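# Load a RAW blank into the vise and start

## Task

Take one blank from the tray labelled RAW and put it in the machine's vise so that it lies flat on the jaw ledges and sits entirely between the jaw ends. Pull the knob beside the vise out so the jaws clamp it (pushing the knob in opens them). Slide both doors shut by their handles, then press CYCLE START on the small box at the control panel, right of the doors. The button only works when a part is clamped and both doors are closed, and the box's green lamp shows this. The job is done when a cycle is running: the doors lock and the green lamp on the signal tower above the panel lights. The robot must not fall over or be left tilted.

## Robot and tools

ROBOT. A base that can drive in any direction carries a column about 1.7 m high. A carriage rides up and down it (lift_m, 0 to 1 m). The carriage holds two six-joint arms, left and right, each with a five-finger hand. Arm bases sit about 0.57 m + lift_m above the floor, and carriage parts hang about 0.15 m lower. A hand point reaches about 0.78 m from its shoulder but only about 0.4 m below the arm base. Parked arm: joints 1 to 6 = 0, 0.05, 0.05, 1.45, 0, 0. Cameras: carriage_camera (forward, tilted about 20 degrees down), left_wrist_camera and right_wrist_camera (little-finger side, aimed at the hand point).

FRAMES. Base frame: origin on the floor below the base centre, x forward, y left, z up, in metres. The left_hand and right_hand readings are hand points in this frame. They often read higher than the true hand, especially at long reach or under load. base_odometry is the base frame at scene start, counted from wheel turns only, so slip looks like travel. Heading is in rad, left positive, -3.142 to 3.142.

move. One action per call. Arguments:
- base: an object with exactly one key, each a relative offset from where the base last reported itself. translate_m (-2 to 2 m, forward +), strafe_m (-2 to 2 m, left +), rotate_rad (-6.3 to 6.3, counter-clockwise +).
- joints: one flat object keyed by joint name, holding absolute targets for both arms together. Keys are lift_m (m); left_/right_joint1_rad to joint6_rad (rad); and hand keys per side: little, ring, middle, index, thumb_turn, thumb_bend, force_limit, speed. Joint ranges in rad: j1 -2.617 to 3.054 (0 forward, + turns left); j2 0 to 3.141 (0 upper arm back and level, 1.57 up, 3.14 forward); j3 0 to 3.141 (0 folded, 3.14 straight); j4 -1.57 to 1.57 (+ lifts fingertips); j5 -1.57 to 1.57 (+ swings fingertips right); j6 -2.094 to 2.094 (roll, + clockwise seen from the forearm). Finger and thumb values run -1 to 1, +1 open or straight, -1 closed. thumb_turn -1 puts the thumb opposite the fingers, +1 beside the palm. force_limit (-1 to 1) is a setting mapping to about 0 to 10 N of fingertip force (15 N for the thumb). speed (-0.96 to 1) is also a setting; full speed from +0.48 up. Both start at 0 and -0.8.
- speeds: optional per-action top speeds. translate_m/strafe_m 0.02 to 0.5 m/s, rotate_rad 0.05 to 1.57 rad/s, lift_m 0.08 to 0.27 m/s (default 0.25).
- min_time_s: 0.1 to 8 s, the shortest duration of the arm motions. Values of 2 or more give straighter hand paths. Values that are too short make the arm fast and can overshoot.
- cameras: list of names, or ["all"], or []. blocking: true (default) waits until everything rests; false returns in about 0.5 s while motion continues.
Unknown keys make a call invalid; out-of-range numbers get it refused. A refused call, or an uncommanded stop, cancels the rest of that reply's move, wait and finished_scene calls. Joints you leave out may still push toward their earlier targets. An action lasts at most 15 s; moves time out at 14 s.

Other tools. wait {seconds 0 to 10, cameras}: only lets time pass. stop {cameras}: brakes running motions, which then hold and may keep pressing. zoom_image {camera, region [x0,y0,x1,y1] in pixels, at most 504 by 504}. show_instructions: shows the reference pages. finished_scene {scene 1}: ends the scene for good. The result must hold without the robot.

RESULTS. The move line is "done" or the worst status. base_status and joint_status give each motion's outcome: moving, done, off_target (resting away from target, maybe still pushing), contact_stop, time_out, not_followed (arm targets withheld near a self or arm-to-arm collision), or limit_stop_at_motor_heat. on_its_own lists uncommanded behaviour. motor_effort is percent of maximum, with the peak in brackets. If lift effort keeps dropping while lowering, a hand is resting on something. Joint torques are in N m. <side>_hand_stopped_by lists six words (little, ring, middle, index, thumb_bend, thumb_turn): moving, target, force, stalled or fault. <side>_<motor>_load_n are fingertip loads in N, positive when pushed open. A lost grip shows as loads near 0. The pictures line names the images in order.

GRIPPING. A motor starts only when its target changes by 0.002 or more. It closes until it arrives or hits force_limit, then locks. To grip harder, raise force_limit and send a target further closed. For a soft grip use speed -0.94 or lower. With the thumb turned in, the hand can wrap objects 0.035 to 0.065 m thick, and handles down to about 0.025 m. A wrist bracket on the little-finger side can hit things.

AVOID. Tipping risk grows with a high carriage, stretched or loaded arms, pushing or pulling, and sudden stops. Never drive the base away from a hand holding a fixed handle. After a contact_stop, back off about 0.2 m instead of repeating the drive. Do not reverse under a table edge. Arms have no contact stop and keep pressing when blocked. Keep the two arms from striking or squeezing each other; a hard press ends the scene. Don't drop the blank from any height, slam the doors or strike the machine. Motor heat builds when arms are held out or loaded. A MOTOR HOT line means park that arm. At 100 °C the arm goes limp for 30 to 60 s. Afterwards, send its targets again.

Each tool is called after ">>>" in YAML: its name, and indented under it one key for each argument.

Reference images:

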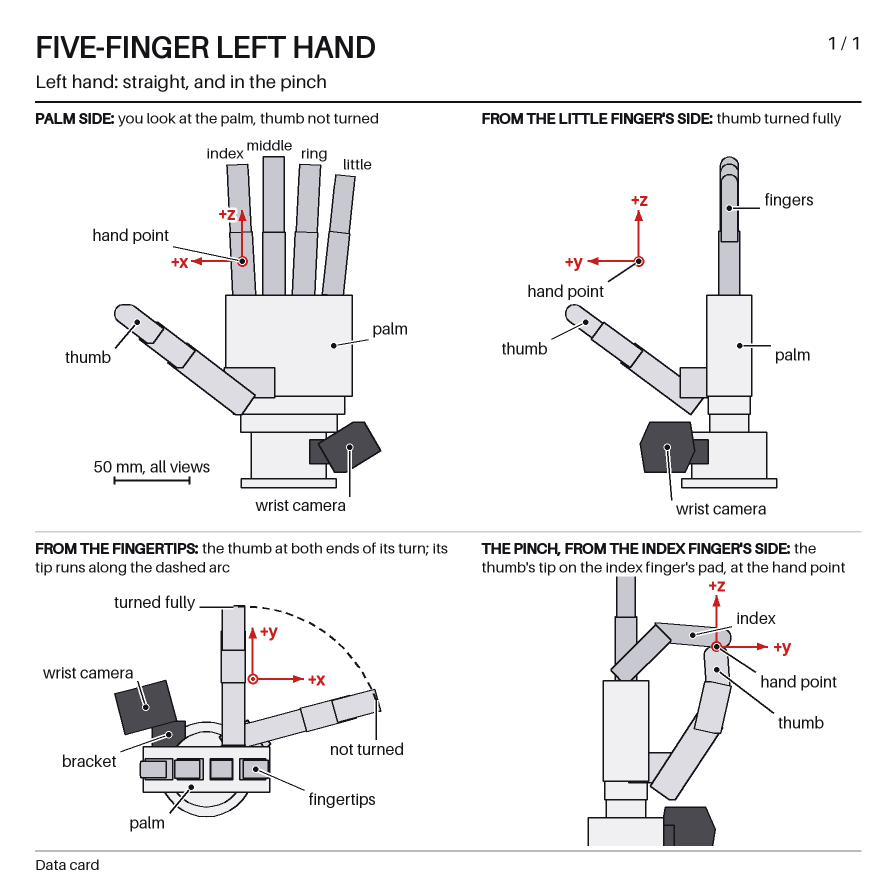

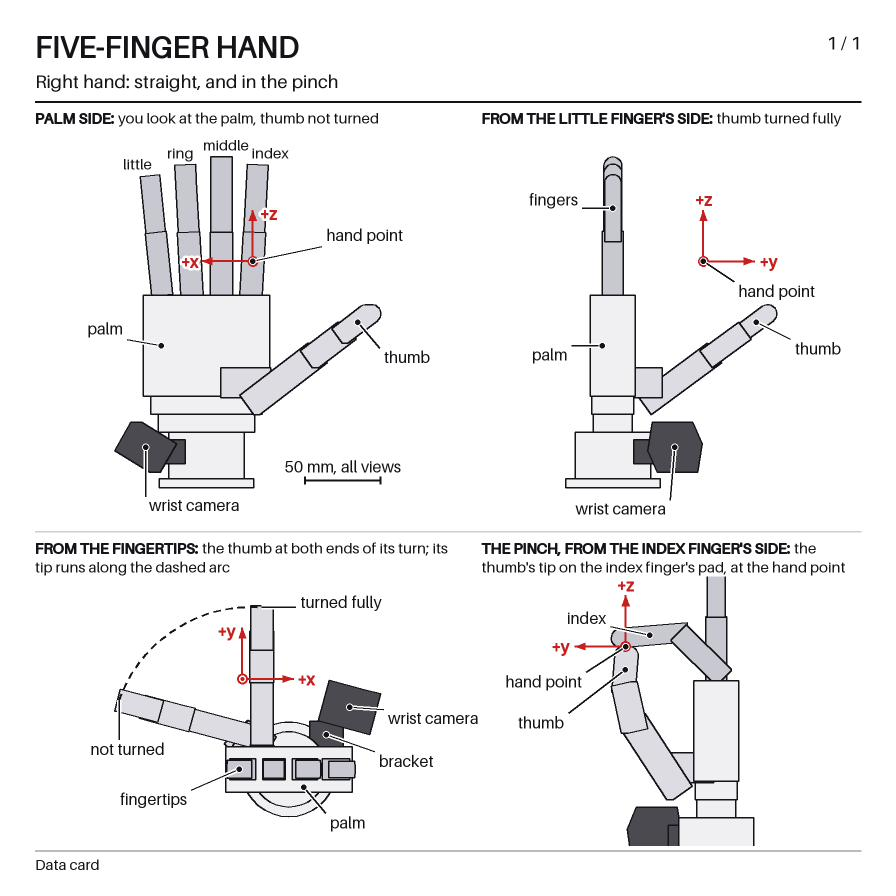

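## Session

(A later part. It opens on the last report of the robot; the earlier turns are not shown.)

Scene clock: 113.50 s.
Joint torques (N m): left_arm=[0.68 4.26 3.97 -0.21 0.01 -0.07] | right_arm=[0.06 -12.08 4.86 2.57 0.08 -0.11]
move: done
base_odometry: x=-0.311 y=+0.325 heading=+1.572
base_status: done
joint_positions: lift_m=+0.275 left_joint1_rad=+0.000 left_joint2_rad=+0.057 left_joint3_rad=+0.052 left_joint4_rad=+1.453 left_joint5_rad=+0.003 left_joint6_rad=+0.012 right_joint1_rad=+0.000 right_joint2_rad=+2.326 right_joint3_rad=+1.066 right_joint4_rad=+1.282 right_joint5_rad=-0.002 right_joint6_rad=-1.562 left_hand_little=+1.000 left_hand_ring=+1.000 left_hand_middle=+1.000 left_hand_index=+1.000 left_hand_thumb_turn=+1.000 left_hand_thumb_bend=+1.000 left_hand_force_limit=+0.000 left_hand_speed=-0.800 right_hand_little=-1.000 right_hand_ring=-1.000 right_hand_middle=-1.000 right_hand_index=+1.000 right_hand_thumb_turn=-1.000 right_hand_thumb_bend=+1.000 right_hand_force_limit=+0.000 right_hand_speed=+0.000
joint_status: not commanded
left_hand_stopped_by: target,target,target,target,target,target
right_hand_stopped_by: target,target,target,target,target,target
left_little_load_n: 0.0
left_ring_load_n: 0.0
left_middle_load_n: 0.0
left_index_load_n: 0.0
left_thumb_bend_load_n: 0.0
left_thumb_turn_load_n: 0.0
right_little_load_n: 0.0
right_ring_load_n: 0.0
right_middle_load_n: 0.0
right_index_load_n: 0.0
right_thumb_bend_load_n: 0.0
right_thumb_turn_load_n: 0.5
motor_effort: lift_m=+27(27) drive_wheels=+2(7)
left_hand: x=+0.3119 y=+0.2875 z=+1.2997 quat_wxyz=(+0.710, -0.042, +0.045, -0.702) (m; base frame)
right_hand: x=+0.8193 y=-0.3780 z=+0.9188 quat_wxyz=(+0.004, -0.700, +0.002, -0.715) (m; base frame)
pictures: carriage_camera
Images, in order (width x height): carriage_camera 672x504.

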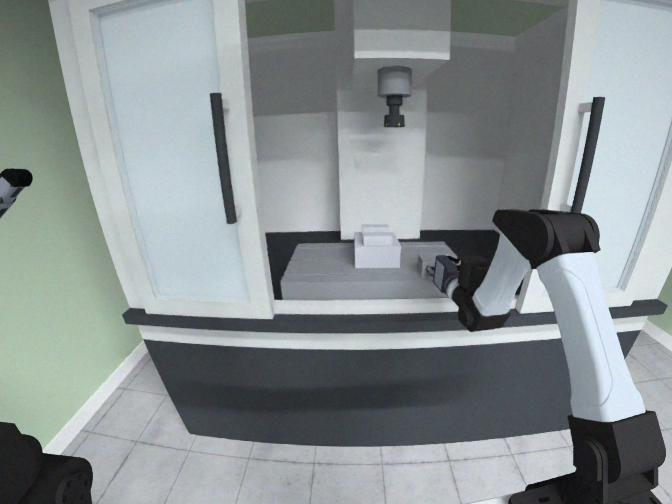

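>>> move:
  base: {"strafe_m": -0.009}

>>> move:
  base: {"translate_m": 0.015}
  speeds: {"translate_m": 0.04}
  cameras: ["carriage_camera"]

>>> zoom_image:
  camera: "carriage_camera"
  region: [390, 220, 480, 290]

Scene clock: 114.33 s.
Joint torques (N m): left_arm=[0.69 4.23 4 -0.22 0.04 -0.09] | right_arm=[0.1 -12.12 4.85 2.58 0.07 -0.11]
move: done
base_odometry: x=-0.302 y=+0.325 heading=+1.573
base_status: done
joint_positions: lift_m=+0.275 left_joint1_rad=+0.000 left_joint2_rad=+0.057 left_joint3_rad=+0.052 left_joint4_rad=+1.453 left_joint5_rad=+0.003 left_joint6_rad=+0.012 right_joint1_rad=-0.001 right_joint2_rad=+2.326 right_joint3_rad=+1.066 right_joint4_rad=+1.282 right_joint5_rad=-0.001 right_joint6_rad=-1.562 left_hand_little=+1.000 left_hand_ring=+1.000 left_hand_middle=+1.000 left_hand_index=+1.000 left_hand_thumb_turn=+1.000 left_hand_thumb_bend=+1.000 left_hand_force_limit=+0.000 left_hand_speed=-0.800 right_hand_little=-1.000 right_hand_ring=-1.000 right_hand_middle=-1.000 right_hand_index=+1.000 right_hand_thumb_turn=-1.000 right_hand_thumb_bend=+1.000 right_hand_force_limit=+0.000 right_hand_speed=+0.000
joint_status: not commanded
left_hand_stopped_by: target,target,target,target,target,target
right_hand_stopped_by: target,target,target,target,target,target
left_little_load_n: 0.0
left_ring_load_n: 0.0
left_middle_load_n: 0.0
left_index_load_n: 0.0
left_thumb_bend_load_n: 0.0
left_thumb_turn_load_n: 0.0
right_little_load_n: 0.0
right_ring_load_n: 0.0
right_middle_load_n: 0.0
right_index_load_n: 0.0
right_thumb_bend_load_n: 0.0
right_thumb_turn_load_n: 0.5
motor_effort: lift_m=+26(27) drive_wheels=+2(4)
left_hand: x=+0.3119 y=+0.2875 z=+1.2997 quat_wxyz=(+0.710, -0.042, +0.045, -0.702) (m; base frame)
right_hand: x=+0.8192 y=-0.3784 z=+0.9188 quat_wxyz=(+0.003, -0.700, +0.003, -0.715) (m; base frame)
pictures: none

Scene clock: 115.23 s.
Joint torques (N m): left_arm=[0.64 4.21 4.08 -0.25 0 -0.08] | right_arm=[0.1 -12.14 4.85 2.57 0.07 -0.11]
move: done
base_odometry: x=-0.302 y=+0.340 heading=+1.572
base_status: done
joint_positions: lift_m=+0.275 left_joint1_rad=+0.000 left_joint2_rad=+0.057 left_joint3_rad=+0.052 left_joint4_rad=+1.453 left_joint5_rad=+0.003 left_joint6_rad=+0.012 right_joint1_rad=-0.001 right_joint2_rad=+2.326 right_joint3_rad=+1.066 right_joint4_rad=+1.282 right_joint5_rad=-0.001 right_joint6_rad=-1.562 left_hand_little=+1.000 left_hand_ring=+1.000 left_hand_middle=+1.000 left_hand_index=+1.000 left_hand_thumb_turn=+1.000 left_hand_thumb_bend=+1.000 left_hand_force_limit=+0.000 left_hand_speed=-0.800 right_hand_little=-1.000 right_hand_ring=-1.000 right_hand_middle=-1.000 right_hand_index=+1.000 right_hand_thumb_turn=-1.000 right_hand_thumb_bend=+1.000 right_hand_force_limit=+0.000 right_hand_speed=+0.000
joint_status: not commanded
left_hand_stopped_by: target,target,target,target,target,target
right_hand_stopped_by: target,target,target,target,target,target
left_little_load_n: 0.0
left_ring_load_n: 0.0
left_middle_load_n: 0.0
left_index_load_n: -0.5
left_thumb_bend_load_n: 0.0
left_thumb_turn_load_n: 0.0
right_little_load_n: 0.0
right_ring_load_n: 0.0
right_middle_load_n: 0.0
right_index_load_n: 0.0
right_thumb_bend_load_n: 0.0
right_thumb_turn_load_n: 0.0
motor_effort: lift_m=+27(27) drive_wheels=-4(8)
left_hand: x=+0.3119 y=+0.2875 z=+1.2997 quat_wxyz=(+0.710, -0.042, +0.045, -0.702) (m; base frame)
right_hand: x=+0.8192 y=-0.3784 z=+0.9188 quat_wxyz=(+0.003, -0.700, +0.003, -0.715) (m; base frame)
pictures: carriage_camera
Images, in order (width x height): carriage_camera 672x504.

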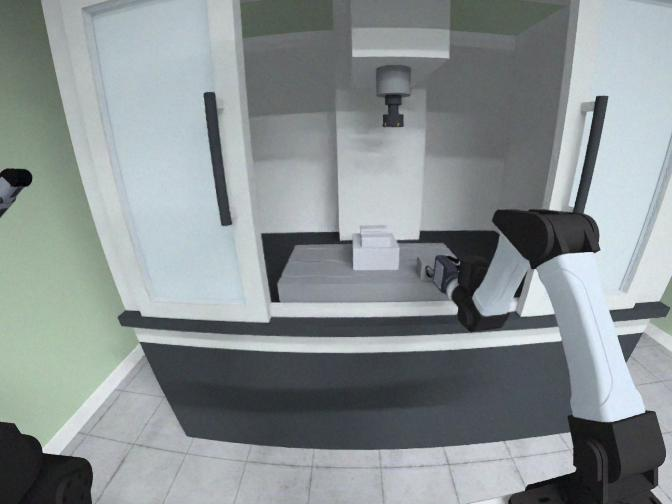

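Scaled by 5.600 from the camera's 672x504 image, which has a finer 960x720 frame.

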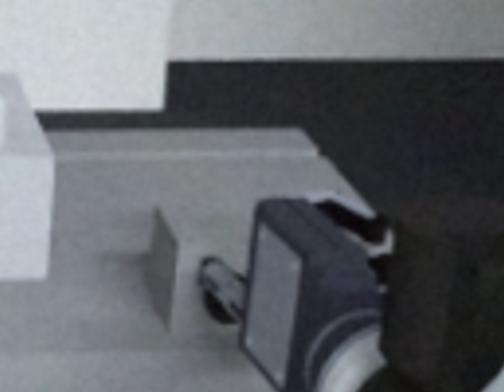

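>>> move:
  joints: {"lift_m": 0.26}

>>> move:
  base: {"translate_m": 0.015}
  speeds: {"translate_m": 0.04}
  cameras: ["carriage_camera"]

>>> zoom_image:
  camera: "carriage_camera"
  region: [390, 220, 480, 290]

Scene clock: 115.97 s.
Joint torques (N m): left_arm=[0.64 4.36 3.99 -0.23 0.01 -0.08] | right_arm=[0.01 -12.16 4.92 2.53 0.12 -0.11]
move: done
base_odometry: x=-0.302 y=+0.340 heading=+1.572
base_status: not commanded
joint_positions: lift_m=+0.260 left_joint1_rad=+0.000 left_joint2_rad=+0.055 left_joint3_rad=+0.052 left_joint4_rad=+1.452 left_joint5_rad=+0.003 left_joint6_rad=+0.012 right_joint1_rad=+0.000 right_joint2_rad=+2.326 right_joint3_rad=+1.066 right_joint4_rad=+1.285 right_joint5_rad=-0.006 right_joint6_rad=-1.562 left_hand_little=+1.000 left_hand_ring=+1.000 left_hand_middle=+1.000 left_hand_index=+1.000 left_hand_thumb_turn=+1.000 left_hand_thumb_bend=+1.000 left_hand_force_limit=+0.000 left_hand_speed=-0.800 right_hand_little=-1.000 right_hand_ring=-1.000 right_hand_middle=-1.000 right_hand_index=+1.000 right_hand_thumb_turn=-1.000 right_hand_thumb_bend=+1.000 right_hand_force_limit=+0.000 right_hand_speed=+0.000
joint_status: all done
left_hand_stopped_by: target,target,target,target,target,target
right_hand_stopped_by: target,target,target,target,target,target
left_little_load_n: 0.0
left_ring_load_n: 0.0
left_middle_load_n: 0.0
left_index_load_n: 0.0
left_thumb_bend_load_n: 0.0
left_thumb_turn_load_n: 0.0
right_little_load_n: 0.0
right_ring_load_n: 0.0
right_middle_load_n: 0.5
right_index_load_n: 0.0
right_thumb_bend_load_n: 0.0
right_thumb_turn_load_n: 0.0
motor_effort: lift_m=+26(27) drive_wheels=+2(4)
left_hand: x=+0.3118 y=+0.2875 z=+1.2847 quat_wxyz=(+0.710, -0.042, +0.044, -0.702) (m; base frame)
right_hand: x=+0.8196 y=-0.3768 z=+0.9046 quat_wxyz=(+0.005, -0.698, +0.001, -0.716) (m; base frame)
pictures: none

Scene clock: 116.87 s.
Joint torques (N m): left_arm=[0.69 4.36 3.95 -0.18 0.01 -0.08] | right_arm=[0.01 -12.08 5.29 2.45 0.15 -0.11]
move: done
base_odometry: x=-0.302 y=+0.355 heading=+1.572
base_status: done
joint_positions: lift_m=+0.260 left_joint1_rad=+0.000 left_joint2_rad=+0.055 left_joint3_rad=+0.052 left_joint4_rad=+1.450 left_joint5_rad=+0.002 left_joint6_rad=+0.012 right_joint1_rad=+0.000 right_joint2_rad=+2.326 right_joint3_rad=+1.061 right_joint4_rad=+1.292 right_joint5_rad=-0.008 right_joint6_rad=-1.562 left_hand_little=+1.000 left_hand_ring=+1.000 left_hand_middle=+1.000 left_hand_index=+1.000 left_hand_thumb_turn=+1.000 left_hand_thumb_bend=+1.000 left_hand_force_limit=+0.000 left_hand_speed=-0.800 right_hand_little=-1.000 right_hand_ring=-1.000 right_hand_middle=-1.000 right_hand_index=+1.000 right_hand_thumb_turn=-1.000 right_hand_thumb_bend=+1.000 right_hand_force_limit=+0.000 right_hand_speed=+0.000
joint_status: not commanded
left_hand_stopped_by: target,target,target,target,target,target
right_hand_stopped_by: target,target,target,target,target,target
left_little_load_n: 0.0
left_ring_load_n: 0.0
left_middle_load_n: 0.0
left_index_load_n: 0.0
left_thumb_bend_load_n: 0.0
left_thumb_turn_load_n: 0.0
right_little_load_n: 0.0
right_ring_load_n: 0.0
right_middle_load_n: 0.0
right_index_load_n: 0.0
right_thumb_bend_load_n: 0.0
right_thumb_turn_load_n: 0.5
motor_effort: lift_m=+26(26) drive_wheels=+2(8)
left_hand: x=+0.3123 y=+0.2876 z=+1.2845 quat_wxyz=(+0.710, -0.043, +0.045, -0.702) (m; base frame)
right_hand: x=+0.8188 y=-0.3764 z=+0.9046 quat_wxyz=(+0.006, -0.698, +0.000, -0.716) (m; base frame)
pictures: carriage_camera
Images, in order (width x height): carriage_camera 672x504.

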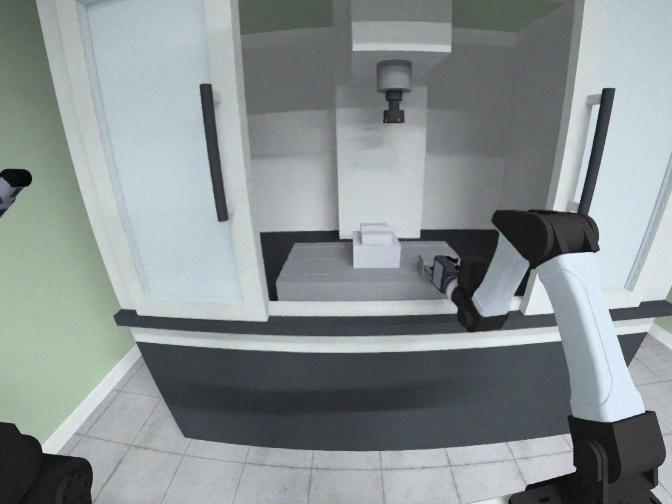

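Scaled by 5.600 from the camera's 672x504 image, which has a finer 960x720 frame.

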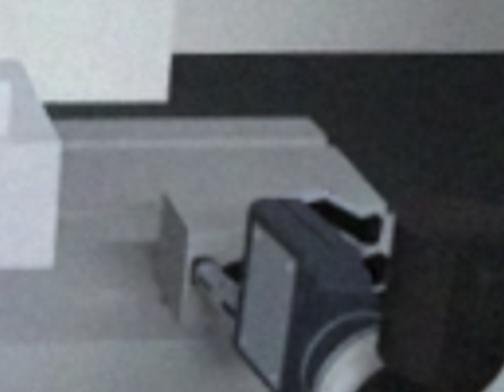

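>>> move:
  base: {"translate_m": -0.03}
  speeds: {"translate_m": 0.1}

>>> move:
  base: {"strafe_m": -0.013}
  cameras: ["carriage_camera"]

>>> zoom_image:
  camera: "carriage_camera"
  region: [390, 220, 480, 290]

>>> move:
  base: {"translate_m": 0.025}
  speeds: {"translate_m": 0.04}
  cameras: ["carriage_camera"]

>>> zoom_image:
  camera: "carriage_camera"
  region: [390, 220, 480, 290]

Scene clock: 118.17 s.
Joint torques (N m): left_arm=[0.64 4.38 4 -0.24 -0.03 -0.08] | right_arm=[0.01 -12.1 5.29 2.5 0.14 -0.11]
move: done
base_odometry: x=-0.302 y=+0.325 heading=+1.572
base_status: done
joint_positions: lift_m=+0.260 left_joint1_rad=+0.000 left_joint2_rad=+0.055 left_joint3_rad=+0.052 left_joint4_rad=+1.453 left_joint5_rad=+0.002 left_joint6_rad=+0.012 right_joint1_rad=+0.000 right_joint2_rad=+2.326 right_joint3_rad=+1.061 right_joint4_rad=+1.288 right_joint5_rad=-0.007 right_joint6_rad=-1.562 left_hand_little=+1.000 left_hand_ring=+1.000 left_hand_middle=+1.000 left_hand_index=+1.000 left_hand_thumb_turn=+1.000 left_hand_thumb_bend=+1.000 left_hand_force_limit=+0.000 left_hand_speed=-0.800 right_hand_little=-1.000 right_hand_ring=-1.000 right_hand_middle=-1.000 right_hand_index=+1.000 right_hand_thumb_turn=-1.000 right_hand_thumb_bend=+1.000 right_hand_force_limit=+0.000 right_hand_speed=+0.000
joint_status: not commanded
left_hand_stopped_by: target,target,target,target,target,target
right_hand_stopped_by: target,target,target,target,target,target
left_little_load_n: 0.0
left_ring_load_n: 0.0
left_middle_load_n: 0.0
left_index_load_n: 0.0
left_thumb_bend_load_n: 0.0
left_thumb_turn_load_n: 0.0
right_little_load_n: 0.0
right_ring_load_n: 0.0
right_middle_load_n: 0.0
right_index_load_n: 0.0
right_thumb_bend_load_n: 0.0
right_thumb_turn_load_n: 0.0
motor_effort: lift_m=+26(26) drive_wheels=+2(9)
left_hand: x=+0.3117 y=+0.2876 z=+1.2847 quat_wxyz=(+0.710, -0.042, +0.044, -0.702) (m; base frame)
right_hand: x=+0.8186 y=-0.3765 z=+0.9037 quat_wxyz=(+0.006, -0.699, +0.000, -0.715) (m; base frame)
pictures: none

Scene clock: 118.93 s.
Joint torques (N m): left_arm=[0.64 4.38 4.05 -0.23 0 -0.08] | right_arm=[0.06 -12.05 5.29 2.49 0.1 -0.11]
move: done
base_odometry: x=-0.289 y=+0.325 heading=+1.573
base_status: done
joint_positions: lift_m=+0.260 left_joint1_rad=+0.000 left_joint2_rad=+0.055 left_joint3_rad=+0.052 left_joint4_rad=+1.453 left_joint5_rad=+0.002 left_joint6_rad=+0.012 right_joint1_rad=+0.000 right_joint2_rad=+2.326 right_joint3_rad=+1.061 right_joint4_rad=+1.288 right_joint5_rad=-0.004 right_joint6_rad=-1.562 left_hand_little=+1.000 left_hand_ring=+1.000 left_hand_middle=+1.000 left_hand_index=+1.000 left_hand_thumb_turn=+1.000 left_hand_thumb_bend=+1.000 left_hand_force_limit=+0.000 left_hand_speed=-0.800 right_hand_little=-1.000 right_hand_ring=-1.000 right_hand_middle=-1.000 right_hand_index=+1.000 right_hand_thumb_turn=-1.000 right_hand_thumb_bend=+1.000 right_hand_force_limit=+0.000 right_hand_speed=+0.000
joint_status: not commanded
left_hand_stopped_by: target,target,target,target,target,target
right_hand_stopped_by: target,target,target,target,target,target
left_little_load_n: 0.0
left_ring_load_n: 0.0
left_middle_load_n: 0.0
left_index_load_n: 0.0
left_thumb_bend_load_n: 0.0
left_thumb_turn_load_n: 0.0
right_little_load_n: 0.0
right_ring_load_n: 0.0
right_middle_load_n: 0.0
right_index_load_n: 0.0
right_thumb_bend_load_n: 0.0
right_thumb_turn_load_n: 0.5
motor_effort: lift_m=+26(26) drive_wheels=+2(5)
left_hand: x=+0.3117 y=+0.2876 z=+1.2847 quat_wxyz=(+0.710, -0.042, +0.044, -0.702) (m; base frame)
right_hand: x=+0.8184 y=-0.3773 z=+0.9036 quat_wxyz=(+0.005, -0.699, +0.002, -0.715) (m; base frame)
pictures: carriage_camera
Images, in order (width x height): carriage_camera 672x504.

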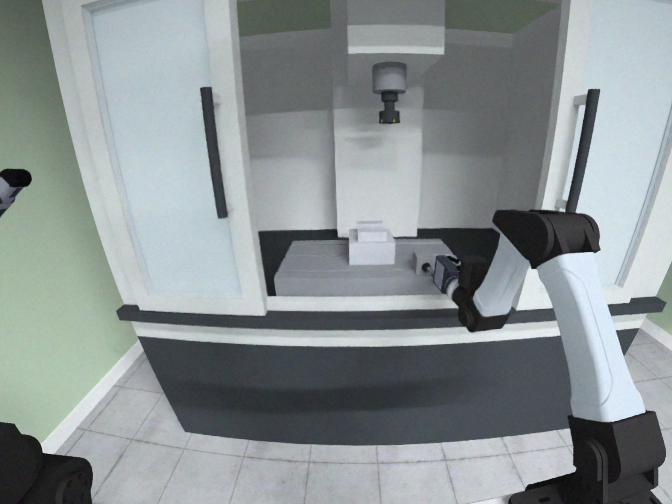

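Scaled by 5.600 from the camera's 672x504 image, which has a finer 960x720 frame.

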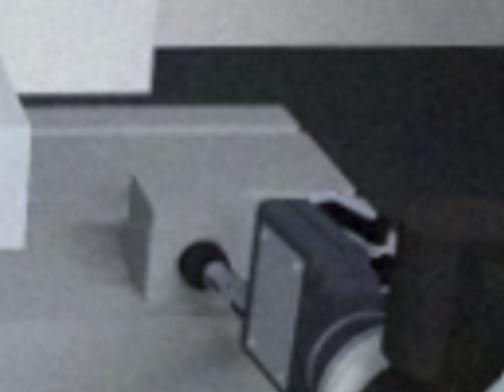

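Scene clock: 120.03 s.
Joint torques (N m): left_arm=[0.62 4.38 4.01 -0.23 0.01 -0.07] | right_arm=[0.03 -11.89 8.14 2.01 0.1 -0.11]
move: done
base_odometry: x=-0.289 y=+0.350 heading=+1.572
base_status: done
joint_positions: lift_m=+0.260 left_joint1_rad=+0.000 left_joint2_rad=+0.055 left_joint3_rad=+0.052 left_joint4_rad=+1.453 left_joint5_rad=+0.002 left_joint6_rad=+0.012 right_joint1_rad=+0.000 right_joint2_rad=+2.326 right_joint3_rad=+1.027 right_joint4_rad=+1.332 right_joint5_rad=-0.004 right_joint6_rad=-1.562 left_hand_little=+1.000 left_hand_ring=+1.000 left_hand_middle=+1.000 left_hand_index=+1.000 left_hand_thumb_turn=+1.000 left_hand_thumb_bend=+1.000 left_hand_force_limit=+0.000 left_hand_speed=-0.800 right_hand_little=-1.000 right_hand_ring=-1.000 right_hand_middle=-1.000 right_hand_index=+1.000 right_hand_thumb_turn=-1.000 right_hand_thumb_bend=+1.000 right_hand_force_limit=+0.000 right_hand_speed=+0.000
joint_status: not commanded
left_hand_stopped_by: target,target,target,target,target,target
right_hand_stopped_by: target,target,target,target,target,target
left_little_load_n: 0.0
left_ring_load_n: 0.0
left_middle_load_n: 0.0
left_index_load_n: 0.0
left_thumb_bend_load_n: 0.5
left_thumb_turn_load_n: 0.0
right_little_load_n: 0.0
right_ring_load_n: 0.0
right_middle_load_n: 0.0
right_index_load_n: 0.0
right_thumb_bend_load_n: 0.0
right_thumb_turn_load_n: 0.5
motor_effort: lift_m=+26(27) drive_wheels=+4(6)
left_hand: x=+0.3117 y=+0.2876 z=+1.2847 quat_wxyz=(+0.710, -0.042, +0.044, -0.702) (m; base frame)
right_hand: x=+0.8113 y=-0.3773 z=+0.9018 quat_wxyz=(+0.005, -0.696, +0.002, -0.718) (m; base frame)
pictures: carriage_camera
Images, in order (width x height): carriage_camera 672x504.

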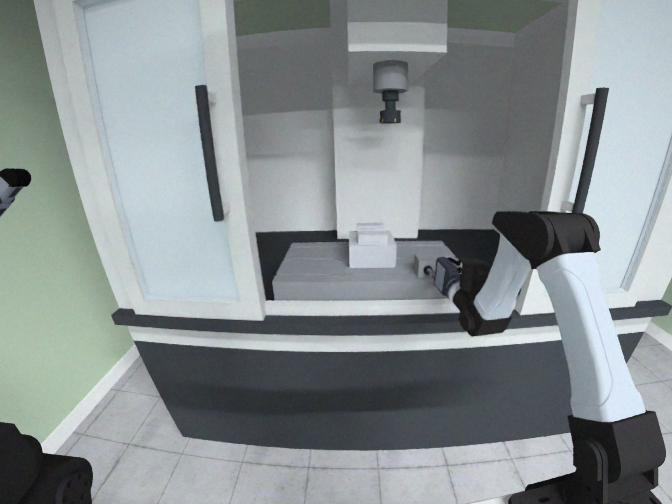

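Scaled by 5.600 from the camera's 672x504 image, which has a finer 960x720 frame.

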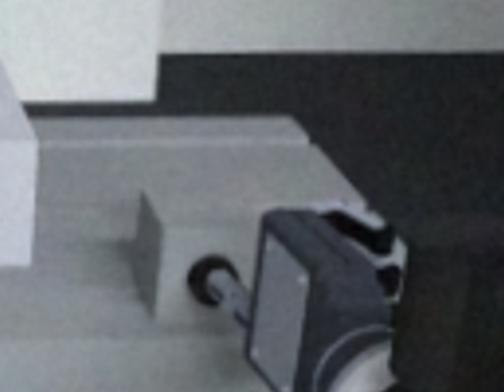

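>>> move:
  base: {"translate_m": 0.025}
  speeds: {"translate_m": 0.04}
  cameras: ["carriage_camera"]

>>> zoom_image:
  camera: "carriage_camera"
  region: [330, 200, 480, 290]

Scene clock: 121.27 s.
Joint torques (N m): left_arm=[0.62 4.27 4.04 -0.25 0.02 -0.08] | right_arm=[0.03 -11.28 16.01 0.69 0.13 -0.11]
move: done
base_odometry: x=-0.288 y=+0.374 heading=+1.572
base_status: done
joint_positions: lift_m=+0.260 left_joint1_rad=+0.000 left_joint2_rad=+0.055 left_joint3_rad=+0.052 left_joint4_rad=+1.452 left_joint5_rad=+0.002 left_joint6_rad=+0.012 right_joint1_rad=+0.000 right_joint2_rad=+2.326 right_joint3_rad=+0.934 right_joint4_rad=+1.450 right_joint5_rad=-0.007 right_joint6_rad=-1.562 left_hand_little=+1.000 left_hand_ring=+1.000 left_hand_middle=+1.000 left_hand_index=+1.000 left_hand_thumb_turn=+1.000 left_hand_thumb_bend=+1.000 left_hand_force_limit=+0.000 left_hand_speed=-0.800 right_hand_little=-1.000 right_hand_ring=-1.000 right_hand_middle=-1.000 right_hand_index=+1.000 right_hand_thumb_turn=-1.000 right_hand_thumb_bend=+1.000 right_hand_force_limit=+0.000 right_hand_speed=+0.000
joint_status: not commanded
left_hand_stopped_by: target,target,target,target,target,target
right_hand_stopped_by: target,target,target,target,target,target
left_little_load_n: 0.0
left_ring_load_n: 0.0
left_middle_load_n: 0.0
left_index_load_n: 0.0
left_thumb_bend_load_n: 0.0
left_thumb_turn_load_n: 0.0
right_little_load_n: 0.0
right_ring_load_n: 0.0
right_middle_load_n: 0.0
right_index_load_n: 0.0
right_thumb_bend_load_n: 0.0
right_thumb_turn_load_n: 0.5
motor_effort: lift_m=+26(26) drive_wheels=+9(11)
left_hand: x=+0.3118 y=+0.2876 z=+1.2847 quat_wxyz=(+0.710, -0.042, +0.044, -0.702) (m; base frame)
right_hand: x=+0.7908 y=-0.3768 z=+0.8980 quat_wxyz=(+0.006, -0.687, +0.000, -0.727) (m; base frame)
pictures: carriage_camera
Images, in order (width x height): carriage_camera 672x504.

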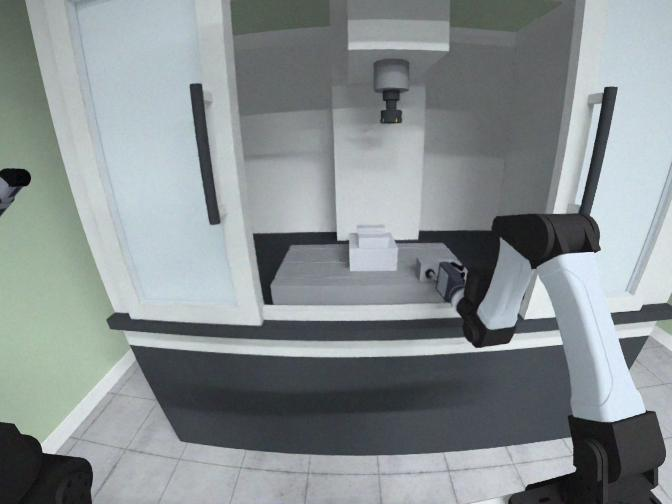

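Scaled by 3.360 from the camera's 672x504 image, which has a finer 960x720 frame.

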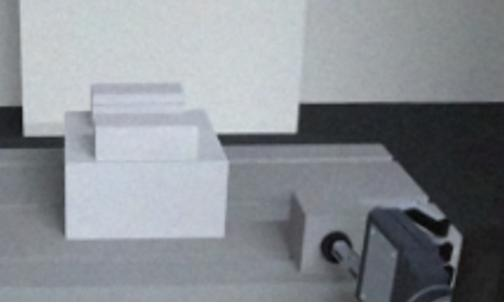

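>>> move:
  base: {"translate_m": -0.1}
  speeds: {"translate_m": 0.2}
  cameras: ["carriage_camera"]

>>> zoom_image:
  camera: "carriage_camera"
  region: [330, 200, 480, 290]

Scene clock: 123.00 s.
Joint torques (N m): left_arm=[0.64 4.41 4.03 -0.23 0.01 -0.08] | right_arm=[0.05 -12.04 6.09 2.45 0.12 -0.11]
move: done
base_odometry: x=-0.288 y=+0.274 heading=+1.572
base_status: done
joint_positions: lift_m=+0.260 left_joint1_rad=+0.000 left_joint2_rad=+0.055 left_joint3_rad=+0.052 left_joint4_rad=+1.453 left_joint5_rad=+0.002 left_joint6_rad=+0.012 right_joint1_rad=+0.000 right_joint2_rad=+2.326 right_joint3_rad=+1.051 right_joint4_rad=+1.295 right_joint5_rad=-0.006 right_joint6_rad=-1.562 left_hand_little=+1.000 left_hand_ring=+1.000 left_hand_middle=+1.000 left_hand_index=+1.000 left_hand_thumb_turn=+1.000 left_hand_thumb_bend=+1.000 left_hand_force_limit=+0.000 left_hand_speed=-0.800 right_hand_little=-1.000 right_hand_ring=-1.000 right_hand_middle=-1.000 right_hand_index=+1.000 right_hand_thumb_turn=-1.000 right_hand_thumb_bend=+1.000 right_hand_force_limit=+0.000 right_hand_speed=+0.000
joint_status: not commanded
left_hand_stopped_by: target,target,target,target,target,target
right_hand_stopped_by: target,target,target,target,target,target
left_little_load_n: 0.0
left_ring_load_n: 0.0
left_middle_load_n: 0.0
left_index_load_n: 0.0
left_thumb_bend_load_n: 0.0
left_thumb_turn_load_n: -0.5
right_little_load_n: 0.0
right_ring_load_n: 0.0
right_middle_load_n: 0.0
right_index_load_n: 0.0
right_thumb_bend_load_n: 0.0
right_thumb_turn_load_n: 0.5
motor_effort: lift_m=+26(26) drive_wheels=-2(8)
left_hand: x=+0.3116 y=+0.2876 z=+1.2848 quat_wxyz=(+0.710, -0.042, +0.044, -0.702) (m; base frame)
right_hand: x=+0.8163 y=-0.3770 z=+0.9014 quat_wxyz=(+0.005, -0.700, +0.001, -0.714) (m; base frame)
pictures: carriage_camera
Images, in order (width x height): carriage_camera 672x504.

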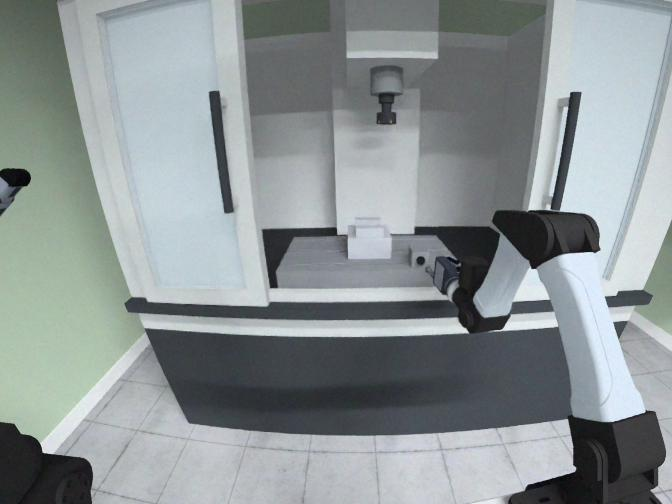

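Scaled by 3.360 from the camera's 672x504 image, which has a finer 960x720 frame.

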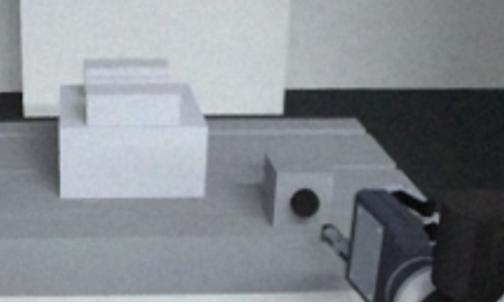

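>>> move:
  joints: {"lift_m": 0.45, "right_hand_middle": 1, "right_hand_ring": 1, "right_hand_little": 1, "right_hand_thumb_turn": 1}

>>> move:
  base: {"strafe_m": 0.17}
  joints: {"right_joint4_rad": 0.85}
  cameras: ["carriage_camera", "right_wrist_camera"]

>>> zoom_image:
  camera: "right_wrist_camera"
  region: [160, 100, 560, 400]

Scene clock: 124.77 s.
Joint torques (N m): left_arm=[0.61 4.44 4.07 -0.23 0.01 -0.08] | right_arm=[0.03 -12.21 5.98 2.51 0.12 -0.08]
move: done
base_odometry: x=-0.288 y=+0.274 heading=+1.572
base_status: not commanded
joint_positions: lift_m=+0.450 left_joint1_rad=+0.000 left_joint2_rad=+0.055 left_joint3_rad=+0.051 left_joint4_rad=+1.453 left_joint5_rad=+0.002 left_joint6_rad=+0.012 right_joint1_rad=+0.000 right_joint2_rad=+2.328 right_joint3_rad=+1.053 right_joint4_rad=+1.288 right_joint5_rad=-0.006 right_joint6_rad=-1.562 left_hand_little=+1.000 left_hand_ring=+1.000 left_hand_middle=+1.000 left_hand_index=+1.000 left_hand_thumb_turn=+1.000 left_hand_thumb_bend=+1.000 left_hand_force_limit=+0.000 left_hand_speed=-0.800 right_hand_little=+1.000 right_hand_ring=+1.000 right_hand_middle=+1.000 right_hand_index=+1.000 right_hand_thumb_turn=+1.000 right_hand_thumb_bend=+1.000 right_hand_force_limit=+0.000 right_hand_speed=+0.000
joint_status: all done
left_hand_stopped_by: target,target,target,target,target,target
right_hand_stopped_by: target,target,target,target,target,target
left_little_load_n: 0.0
left_ring_load_n: 0.0
left_middle_load_n: 0.0
left_index_load_n: 0.0
left_thumb_bend_load_n: 0.0
left_thumb_turn_load_n: 0.0
right_little_load_n: 0.0
right_ring_load_n: 0.0
right_middle_load_n: 0.0
right_index_load_n: 0.0
right_thumb_bend_load_n: 0.0
right_thumb_turn_load_n: 0.0
motor_effort: lift_m=+34(41) drive_wheels=-1(2)
left_hand: x=+0.3114 y=+0.2876 z=+1.4741 quat_wxyz=(+0.710, -0.042, +0.044, -0.702) (m; base frame)
right_hand: x=+0.8164 y=-0.3770 z=+1.0889 quat_wxyz=(+0.005, -0.702, +0.001, -0.712) (m; base frame)
pictures: none

Scene clock: 126.70 s.
Joint torques (N m): left_arm=[0.66 4.51 4.08 -0.23 0.04 -0.07] | right_arm=[-0.1 -12.08 5.93 2.31 0.1 -0.09]
move: done
base_odometry: x=-0.458 y=+0.274 heading=+1.572
base_status: done
joint_positions: lift_m=+0.450 left_joint1_rad=-0.001 left_joint2_rad=+0.055 left_joint3_rad=+0.051 left_joint4_rad=+1.453 left_joint5_rad=+0.002 left_joint6_rad=+0.012 right_joint1_rad=+0.002 right_joint2_rad=+2.328 right_joint3_rad=+1.053 right_joint4_rad=+0.867 right_joint5_rad=-0.003 right_joint6_rad=-1.562 left_hand_little=+1.000 left_hand_ring=+1.000 left_hand_middle=+1.000 left_hand_index=+1.000 left_hand_thumb_turn=+1.000 left_hand_thumb_bend=+1.000 left_hand_force_limit=+0.000 left_hand_speed=-0.800 right_hand_little=+1.000 right_hand_ring=+1.000 right_hand_middle=+1.000 right_hand_index=+1.000 right_hand_thumb_turn=+1.000 right_hand_thumb_bend=+1.000 right_hand_force_limit=+0.000 right_hand_speed=+0.000
joint_status: all done
left_hand_stopped_by: target,target,target,target,target,target
right_hand_stopped_by: target,target,target,target,target,target
left_little_load_n: 0.0
left_ring_load_n: 0.0
left_middle_load_n: 0.0
left_index_load_n: 0.0
left_thumb_bend_load_n: -0.5
left_thumb_turn_load_n: 0.0
right_little_load_n: 0.0
right_ring_load_n: 0.0
right_middle_load_n: 0.5
right_index_load_n: 0.0
right_thumb_bend_load_n: 0.0
right_thumb_turn_load_n: 0.0
motor_effort: lift_m=+34(34) drive_wheels=-3(7)
left_hand: x=+0.3114 y=+0.2877 z=+1.4741 quat_wxyz=(+0.710, -0.042, +0.044, -0.702) (m; base frame)
right_hand: x=+0.7816 y=-0.3765 z=+0.9815 quat_wxyz=(+0.004, -0.836, +0.002, -0.549) (m; base frame)
pictures: carriage_camera, right_wrist_camera
Images, in order (width x height): carriage_camera 672x504, right_wrist_camera 672x504.

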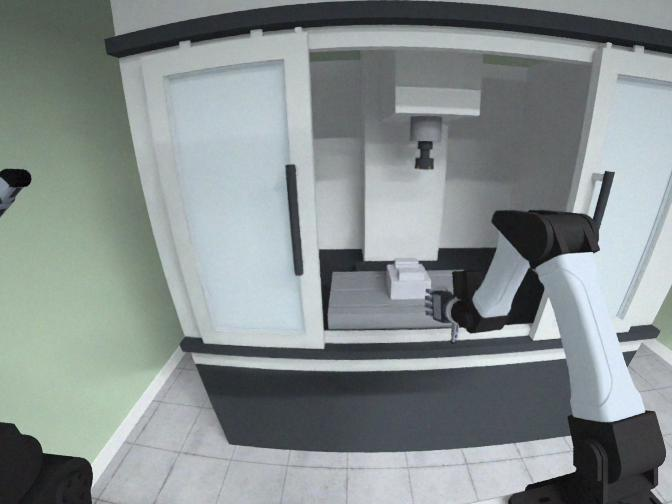

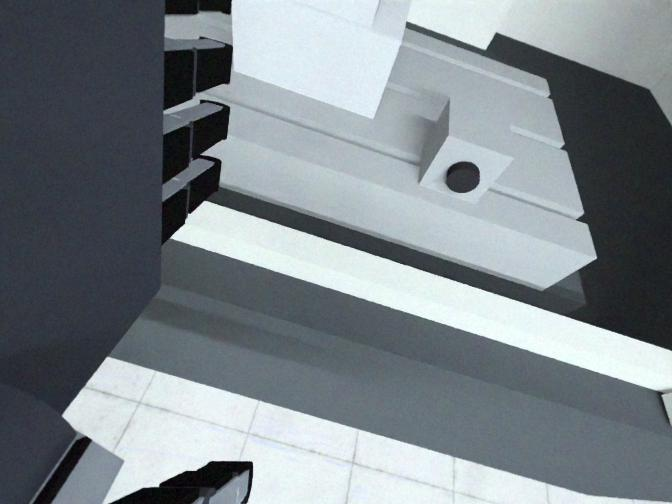

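Scaled by 1.260 from the camera's 672x504 image, which has a finer 960x720 frame.

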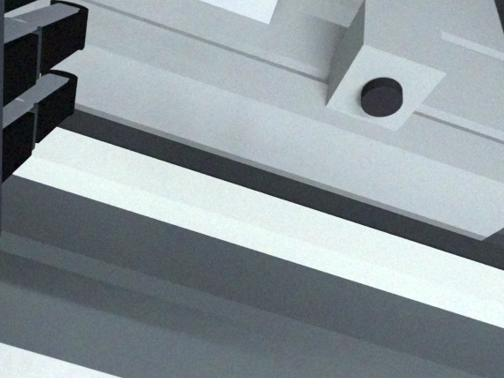

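>>> move:
  base: {"strafe_m": 0.12}
  joints: {"right_joint4_rad": 1.1}
  cameras: ["right_wrist_camera"]

>>> zoom_image:
  camera: "right_wrist_camera"
  region: [160, 0, 560, 300]

Scene clock: 128.57 s.
Joint torques (N m): left_arm=[0.69 4.44 4.1 -0.23 0.04 -0.09] | right_arm=[-0.21 -12.14 6.01 2.71 0.1 -0.09]
move: done
base_odometry: x=-0.578 y=+0.273 heading=+1.572
base_status: done
joint_positions: lift_m=+0.450 left_joint1_rad=-0.001 left_joint2_rad=+0.055 left_joint3_rad=+0.051 left_joint4_rad=+1.453 left_joint5_rad=+0.001 left_joint6_rad=+0.012 right_joint1_rad=+0.003 right_joint2_rad=+2.328 right_joint3_rad=+1.053 right_joint4_rad=+1.093 right_joint5_rad=-0.004 right_joint6_rad=-1.562 left_hand_little=+1.000 left_hand_ring=+1.000 left_hand_middle=+1.000 left_hand_index=+1.000 left_hand_thumb_turn=+1.000 left_hand_thumb_bend=+1.000 left_hand_force_limit=+0.000 left_hand_speed=-0.800 right_hand_little=+1.000 right_hand_ring=+1.000 right_hand_middle=+1.000 right_hand_index=+1.000 right_hand_thumb_turn=+1.000 right_hand_thumb_bend=+1.000 right_hand_force_limit=+0.000 right_hand_speed=+0.000
joint_status: all done
left_hand_stopped_by: target,target,target,target,target,target
right_hand_stopped_by: target,target,target,target,target,target
left_little_load_n: 0.0
left_ring_load_n: 0.0
left_middle_load_n: 0.0
left_index_load_n: 0.0
left_thumb_bend_load_n: 0.0
left_thumb_turn_load_n: 0.0
right_little_load_n: 0.0
right_ring_load_n: 0.0
right_middle_load_n: 0.0
right_index_load_n: 0.0
right_thumb_bend_load_n: 0.0
right_thumb_turn_load_n: 0.0
motor_effort: lift_m=+34(34) drive_wheels=-3(6)
left_hand: x=+0.3114 y=+0.2878 z=+1.4741 quat_wxyz=(+0.709, -0.042, +0.043, -0.702) (m; base frame)
right_hand: x=+0.8060 y=-0.3755 z=+1.0373 quat_wxyz=(+0.005, -0.768, +0.001, -0.640) (m; base frame)
pictures: right_wrist_camera
Images, in order (width x height): right_wrist_camera 672x504.

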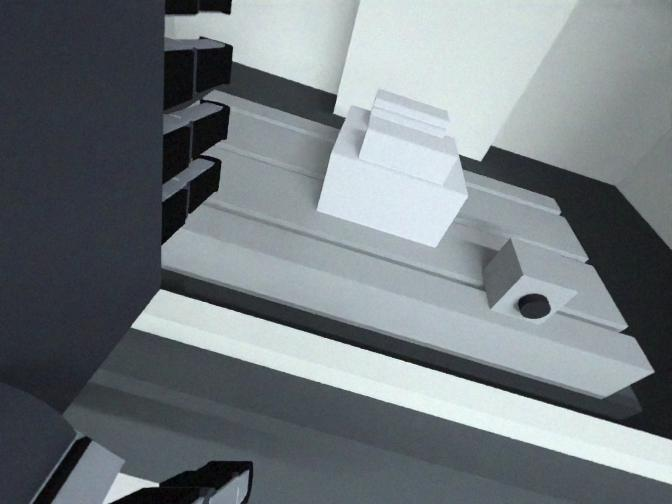

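Scaled by 1.260 from the camera's 672x504 image, which has a finer 960x720 frame.

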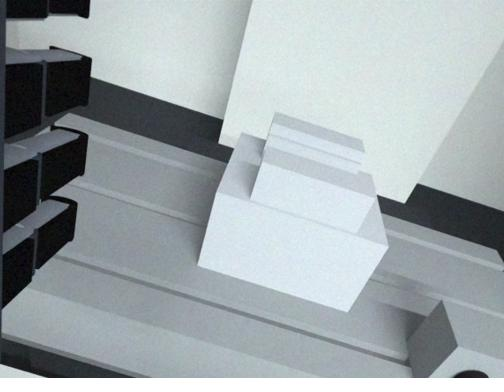

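>>> move:
  joints: {"lift_m": 0.75, "right_joint4_rad": 0.7}
  cameras: ["right_wrist_camera", "carriage_camera"]

>>> move:
  joints: {"right_joint2_rad": 2.5, "right_joint3_rad": 1.6, "right_joint4_rad": 0.1}
  cameras: ["right_wrist_camera", "carriage_camera"]

Scene clock: 130.50 s.
Joint torques (N m): left_arm=[0.77 4.45 4.08 -0.22 0.03 -0.08] | right_arm=[-0.27 -12 5.6 2.2 0.11 -0.08]
move: done
base_odometry: x=-0.578 y=+0.273 heading=+1.572
base_status: not commanded
joint_positions: lift_m=+0.750 left_joint1_rad=-0.001 left_joint2_rad=+0.055 left_joint3_rad=+0.051 left_joint4_rad=+1.453 left_joint5_rad=+0.001 left_joint6_rad=+0.012 right_joint1_rad=+0.003 right_joint2_rad=+2.328 right_joint3_rad=+1.055 right_joint4_rad=+0.715 right_joint5_rad=-0.004 right_joint6_rad=-1.562 left_hand_little=+1.000 left_hand_ring=+1.000 left_hand_middle=+1.000 left_hand_index=+1.000 left_hand_thumb_turn=+1.000 left_hand_thumb_bend=+1.000 left_hand_force_limit=+0.000 left_hand_speed=-0.800 right_hand_little=+1.000 right_hand_ring=+1.000 right_hand_middle=+1.000 right_hand_index=+1.000 right_hand_thumb_turn=+1.000 right_hand_thumb_bend=+1.000 right_hand_force_limit=+0.000 right_hand_speed=+0.000
joint_status: all done
left_hand_stopped_by: target,target,target,target,target,target
right_hand_stopped_by: target,target,target,target,target,target
left_little_load_n: 0.0
left_ring_load_n: 0.0
left_middle_load_n: 0.0
left_index_load_n: 0.0
left_thumb_bend_load_n: 0.0
left_thumb_turn_load_n: 0.0
right_little_load_n: 0.0
right_ring_load_n: 0.0
right_middle_load_n: 0.0
right_index_load_n: 0.0
right_thumb_bend_load_n: 0.0
right_thumb_turn_load_n: 0.0
motor_effort: lift_m=+34(41) drive_wheels=-3(3)
left_hand: x=+0.3114 y=+0.2878 z=+1.7741 quat_wxyz=(+0.709, -0.042, +0.043, -0.702) (m; base frame)
right_hand: x=+0.7591 y=-0.3756 z=+1.2480 quat_wxyz=(+0.004, -0.875, +0.001, -0.485) (m; base frame)
pictures: carriage_camera, right_wrist_camera
Images, in order (width x height): carriage_camera 672x504, right_wrist_camera 672x504.

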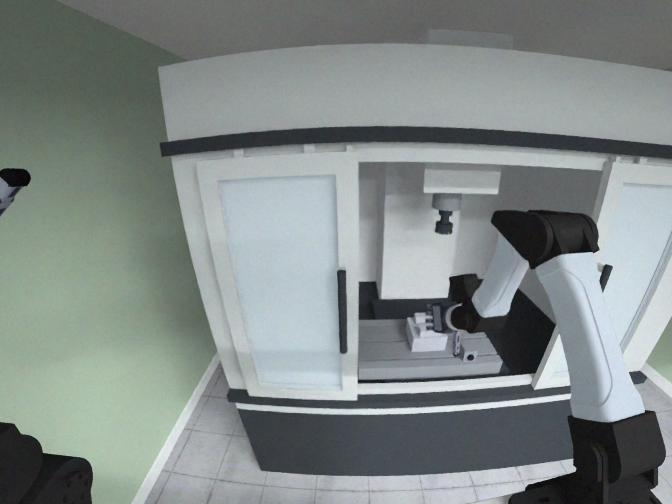

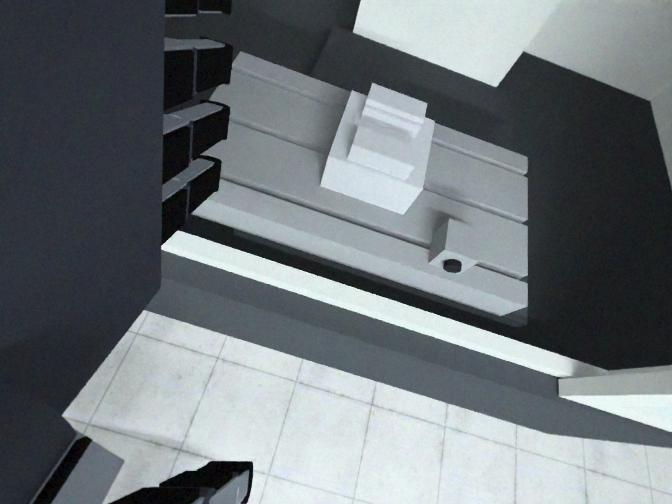

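Scene clock: 131.93 s.
Joint torques (N m): left_arm=[0.77 4.37 4.11 -0.22 0.03 -0.09] | right_arm=[-0.27 -12.97 8.1 1.85 0.11 -0.08]
move: done
base_odometry: x=-0.578 y=+0.273 heading=+1.572
base_status: not commanded
joint_positions: lift_m=+0.750 left_joint1_rad=-0.001 left_joint2_rad=+0.055 left_joint3_rad=+0.051 left_joint4_rad=+1.453 left_joint5_rad=+0.001 left_joint6_rad=+0.012 right_joint1_rad=+0.003 right_joint2_rad=+2.469 right_joint3_rad=+1.580 right_joint4_rad=+0.118 right_joint5_rad=-0.004 right_joint6_rad=-1.562 left_hand_little=+1.000 left_hand_ring=+1.000 left_hand_middle=+1.000 left_hand_index=+1.000 left_hand_thumb_turn=+1.000 left_hand_thumb_bend=+1.000 left_hand_force_limit=+0.000 left_hand_speed=-0.800 right_hand_little=+1.000 right_hand_ring=+1.000 right_hand_middle=+1.000 right_hand_index=+1.000 right_hand_thumb_turn=+1.000 right_hand_thumb_bend=+1.000 right_hand_force_limit=+0.000 right_hand_speed=+0.000
joint_status: all done
left_hand_stopped_by: target,target,target,target,target,target
right_hand_stopped_by: target,target,target,target,target,target
left_little_load_n: 0.0
left_ring_load_n: 0.0
left_middle_load_n: 0.5
left_index_load_n: 0.0
left_thumb_bend_load_n: 0.0
left_thumb_turn_load_n: 0.0
right_little_load_n: 0.0
right_ring_load_n: 0.0
right_middle_load_n: 0.0
right_index_load_n: 0.0
right_thumb_bend_load_n: 0.0
right_thumb_turn_load_n: 0.0
motor_effort: lift_m=+34(34) drive_wheels=-3(3)
left_hand: x=+0.3114 y=+0.2878 z=+1.7741 quat_wxyz=(+0.709, -0.042, +0.043, -0.702) (m; base frame)
right_hand: x=+0.8157 y=-0.3754 z=+1.2441 quat_wxyz=(+0.004, -0.921, +0.002, -0.389) (m; base frame)
pictures: carriage_camera, right_wrist_camera
Images, in order (width x height): carriage_camera 672x504, right_wrist_camera 672x504.

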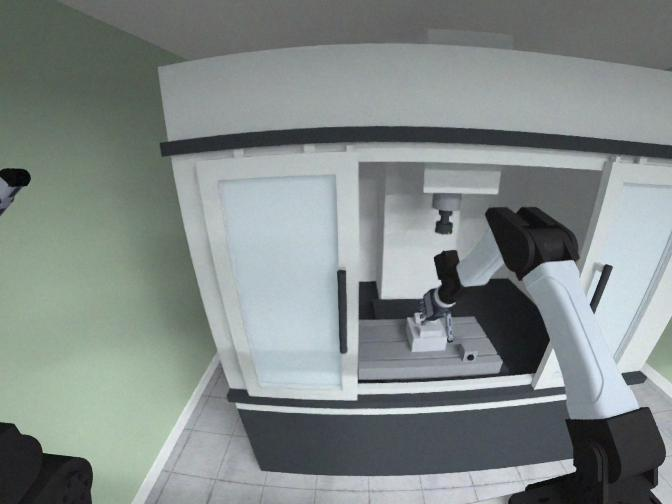

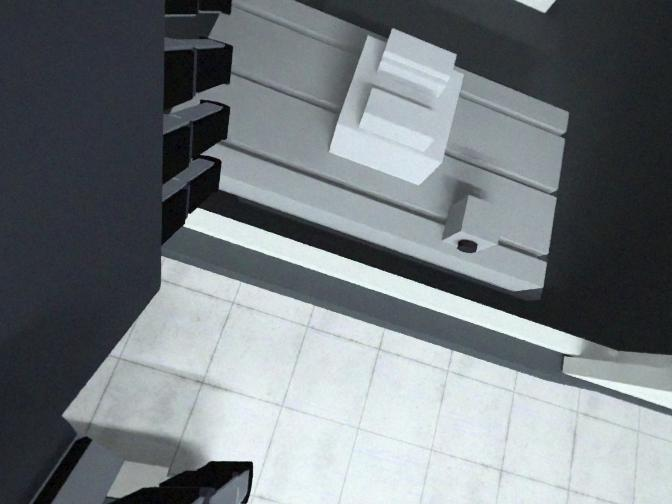

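>>> zoom_image:
  camera: "right_wrist_camera"
  region: [320, 10, 480, 200]

>>> zoom_image:
  camera: "right_wrist_camera"
  region: [420, 170, 540, 270]

>>> zoom_image:
  camera: "carriage_camera"
  region: [380, 290, 520, 390]

Scaled by 2.653 from the camera's 672x504 image, which has a finer 960x720 frame.

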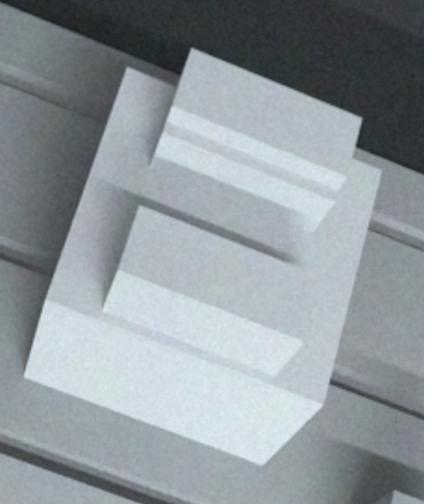

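Scaled by 4.200 from the camera's 672x504 image, which has a finer 960x720 frame.

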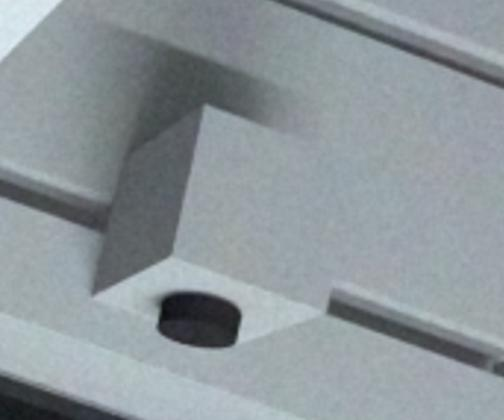

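Scaled by 3.600 from the camera's 672x504 image, which has a finer 960x720 frame.

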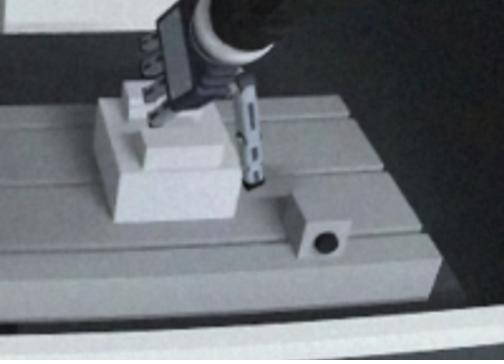

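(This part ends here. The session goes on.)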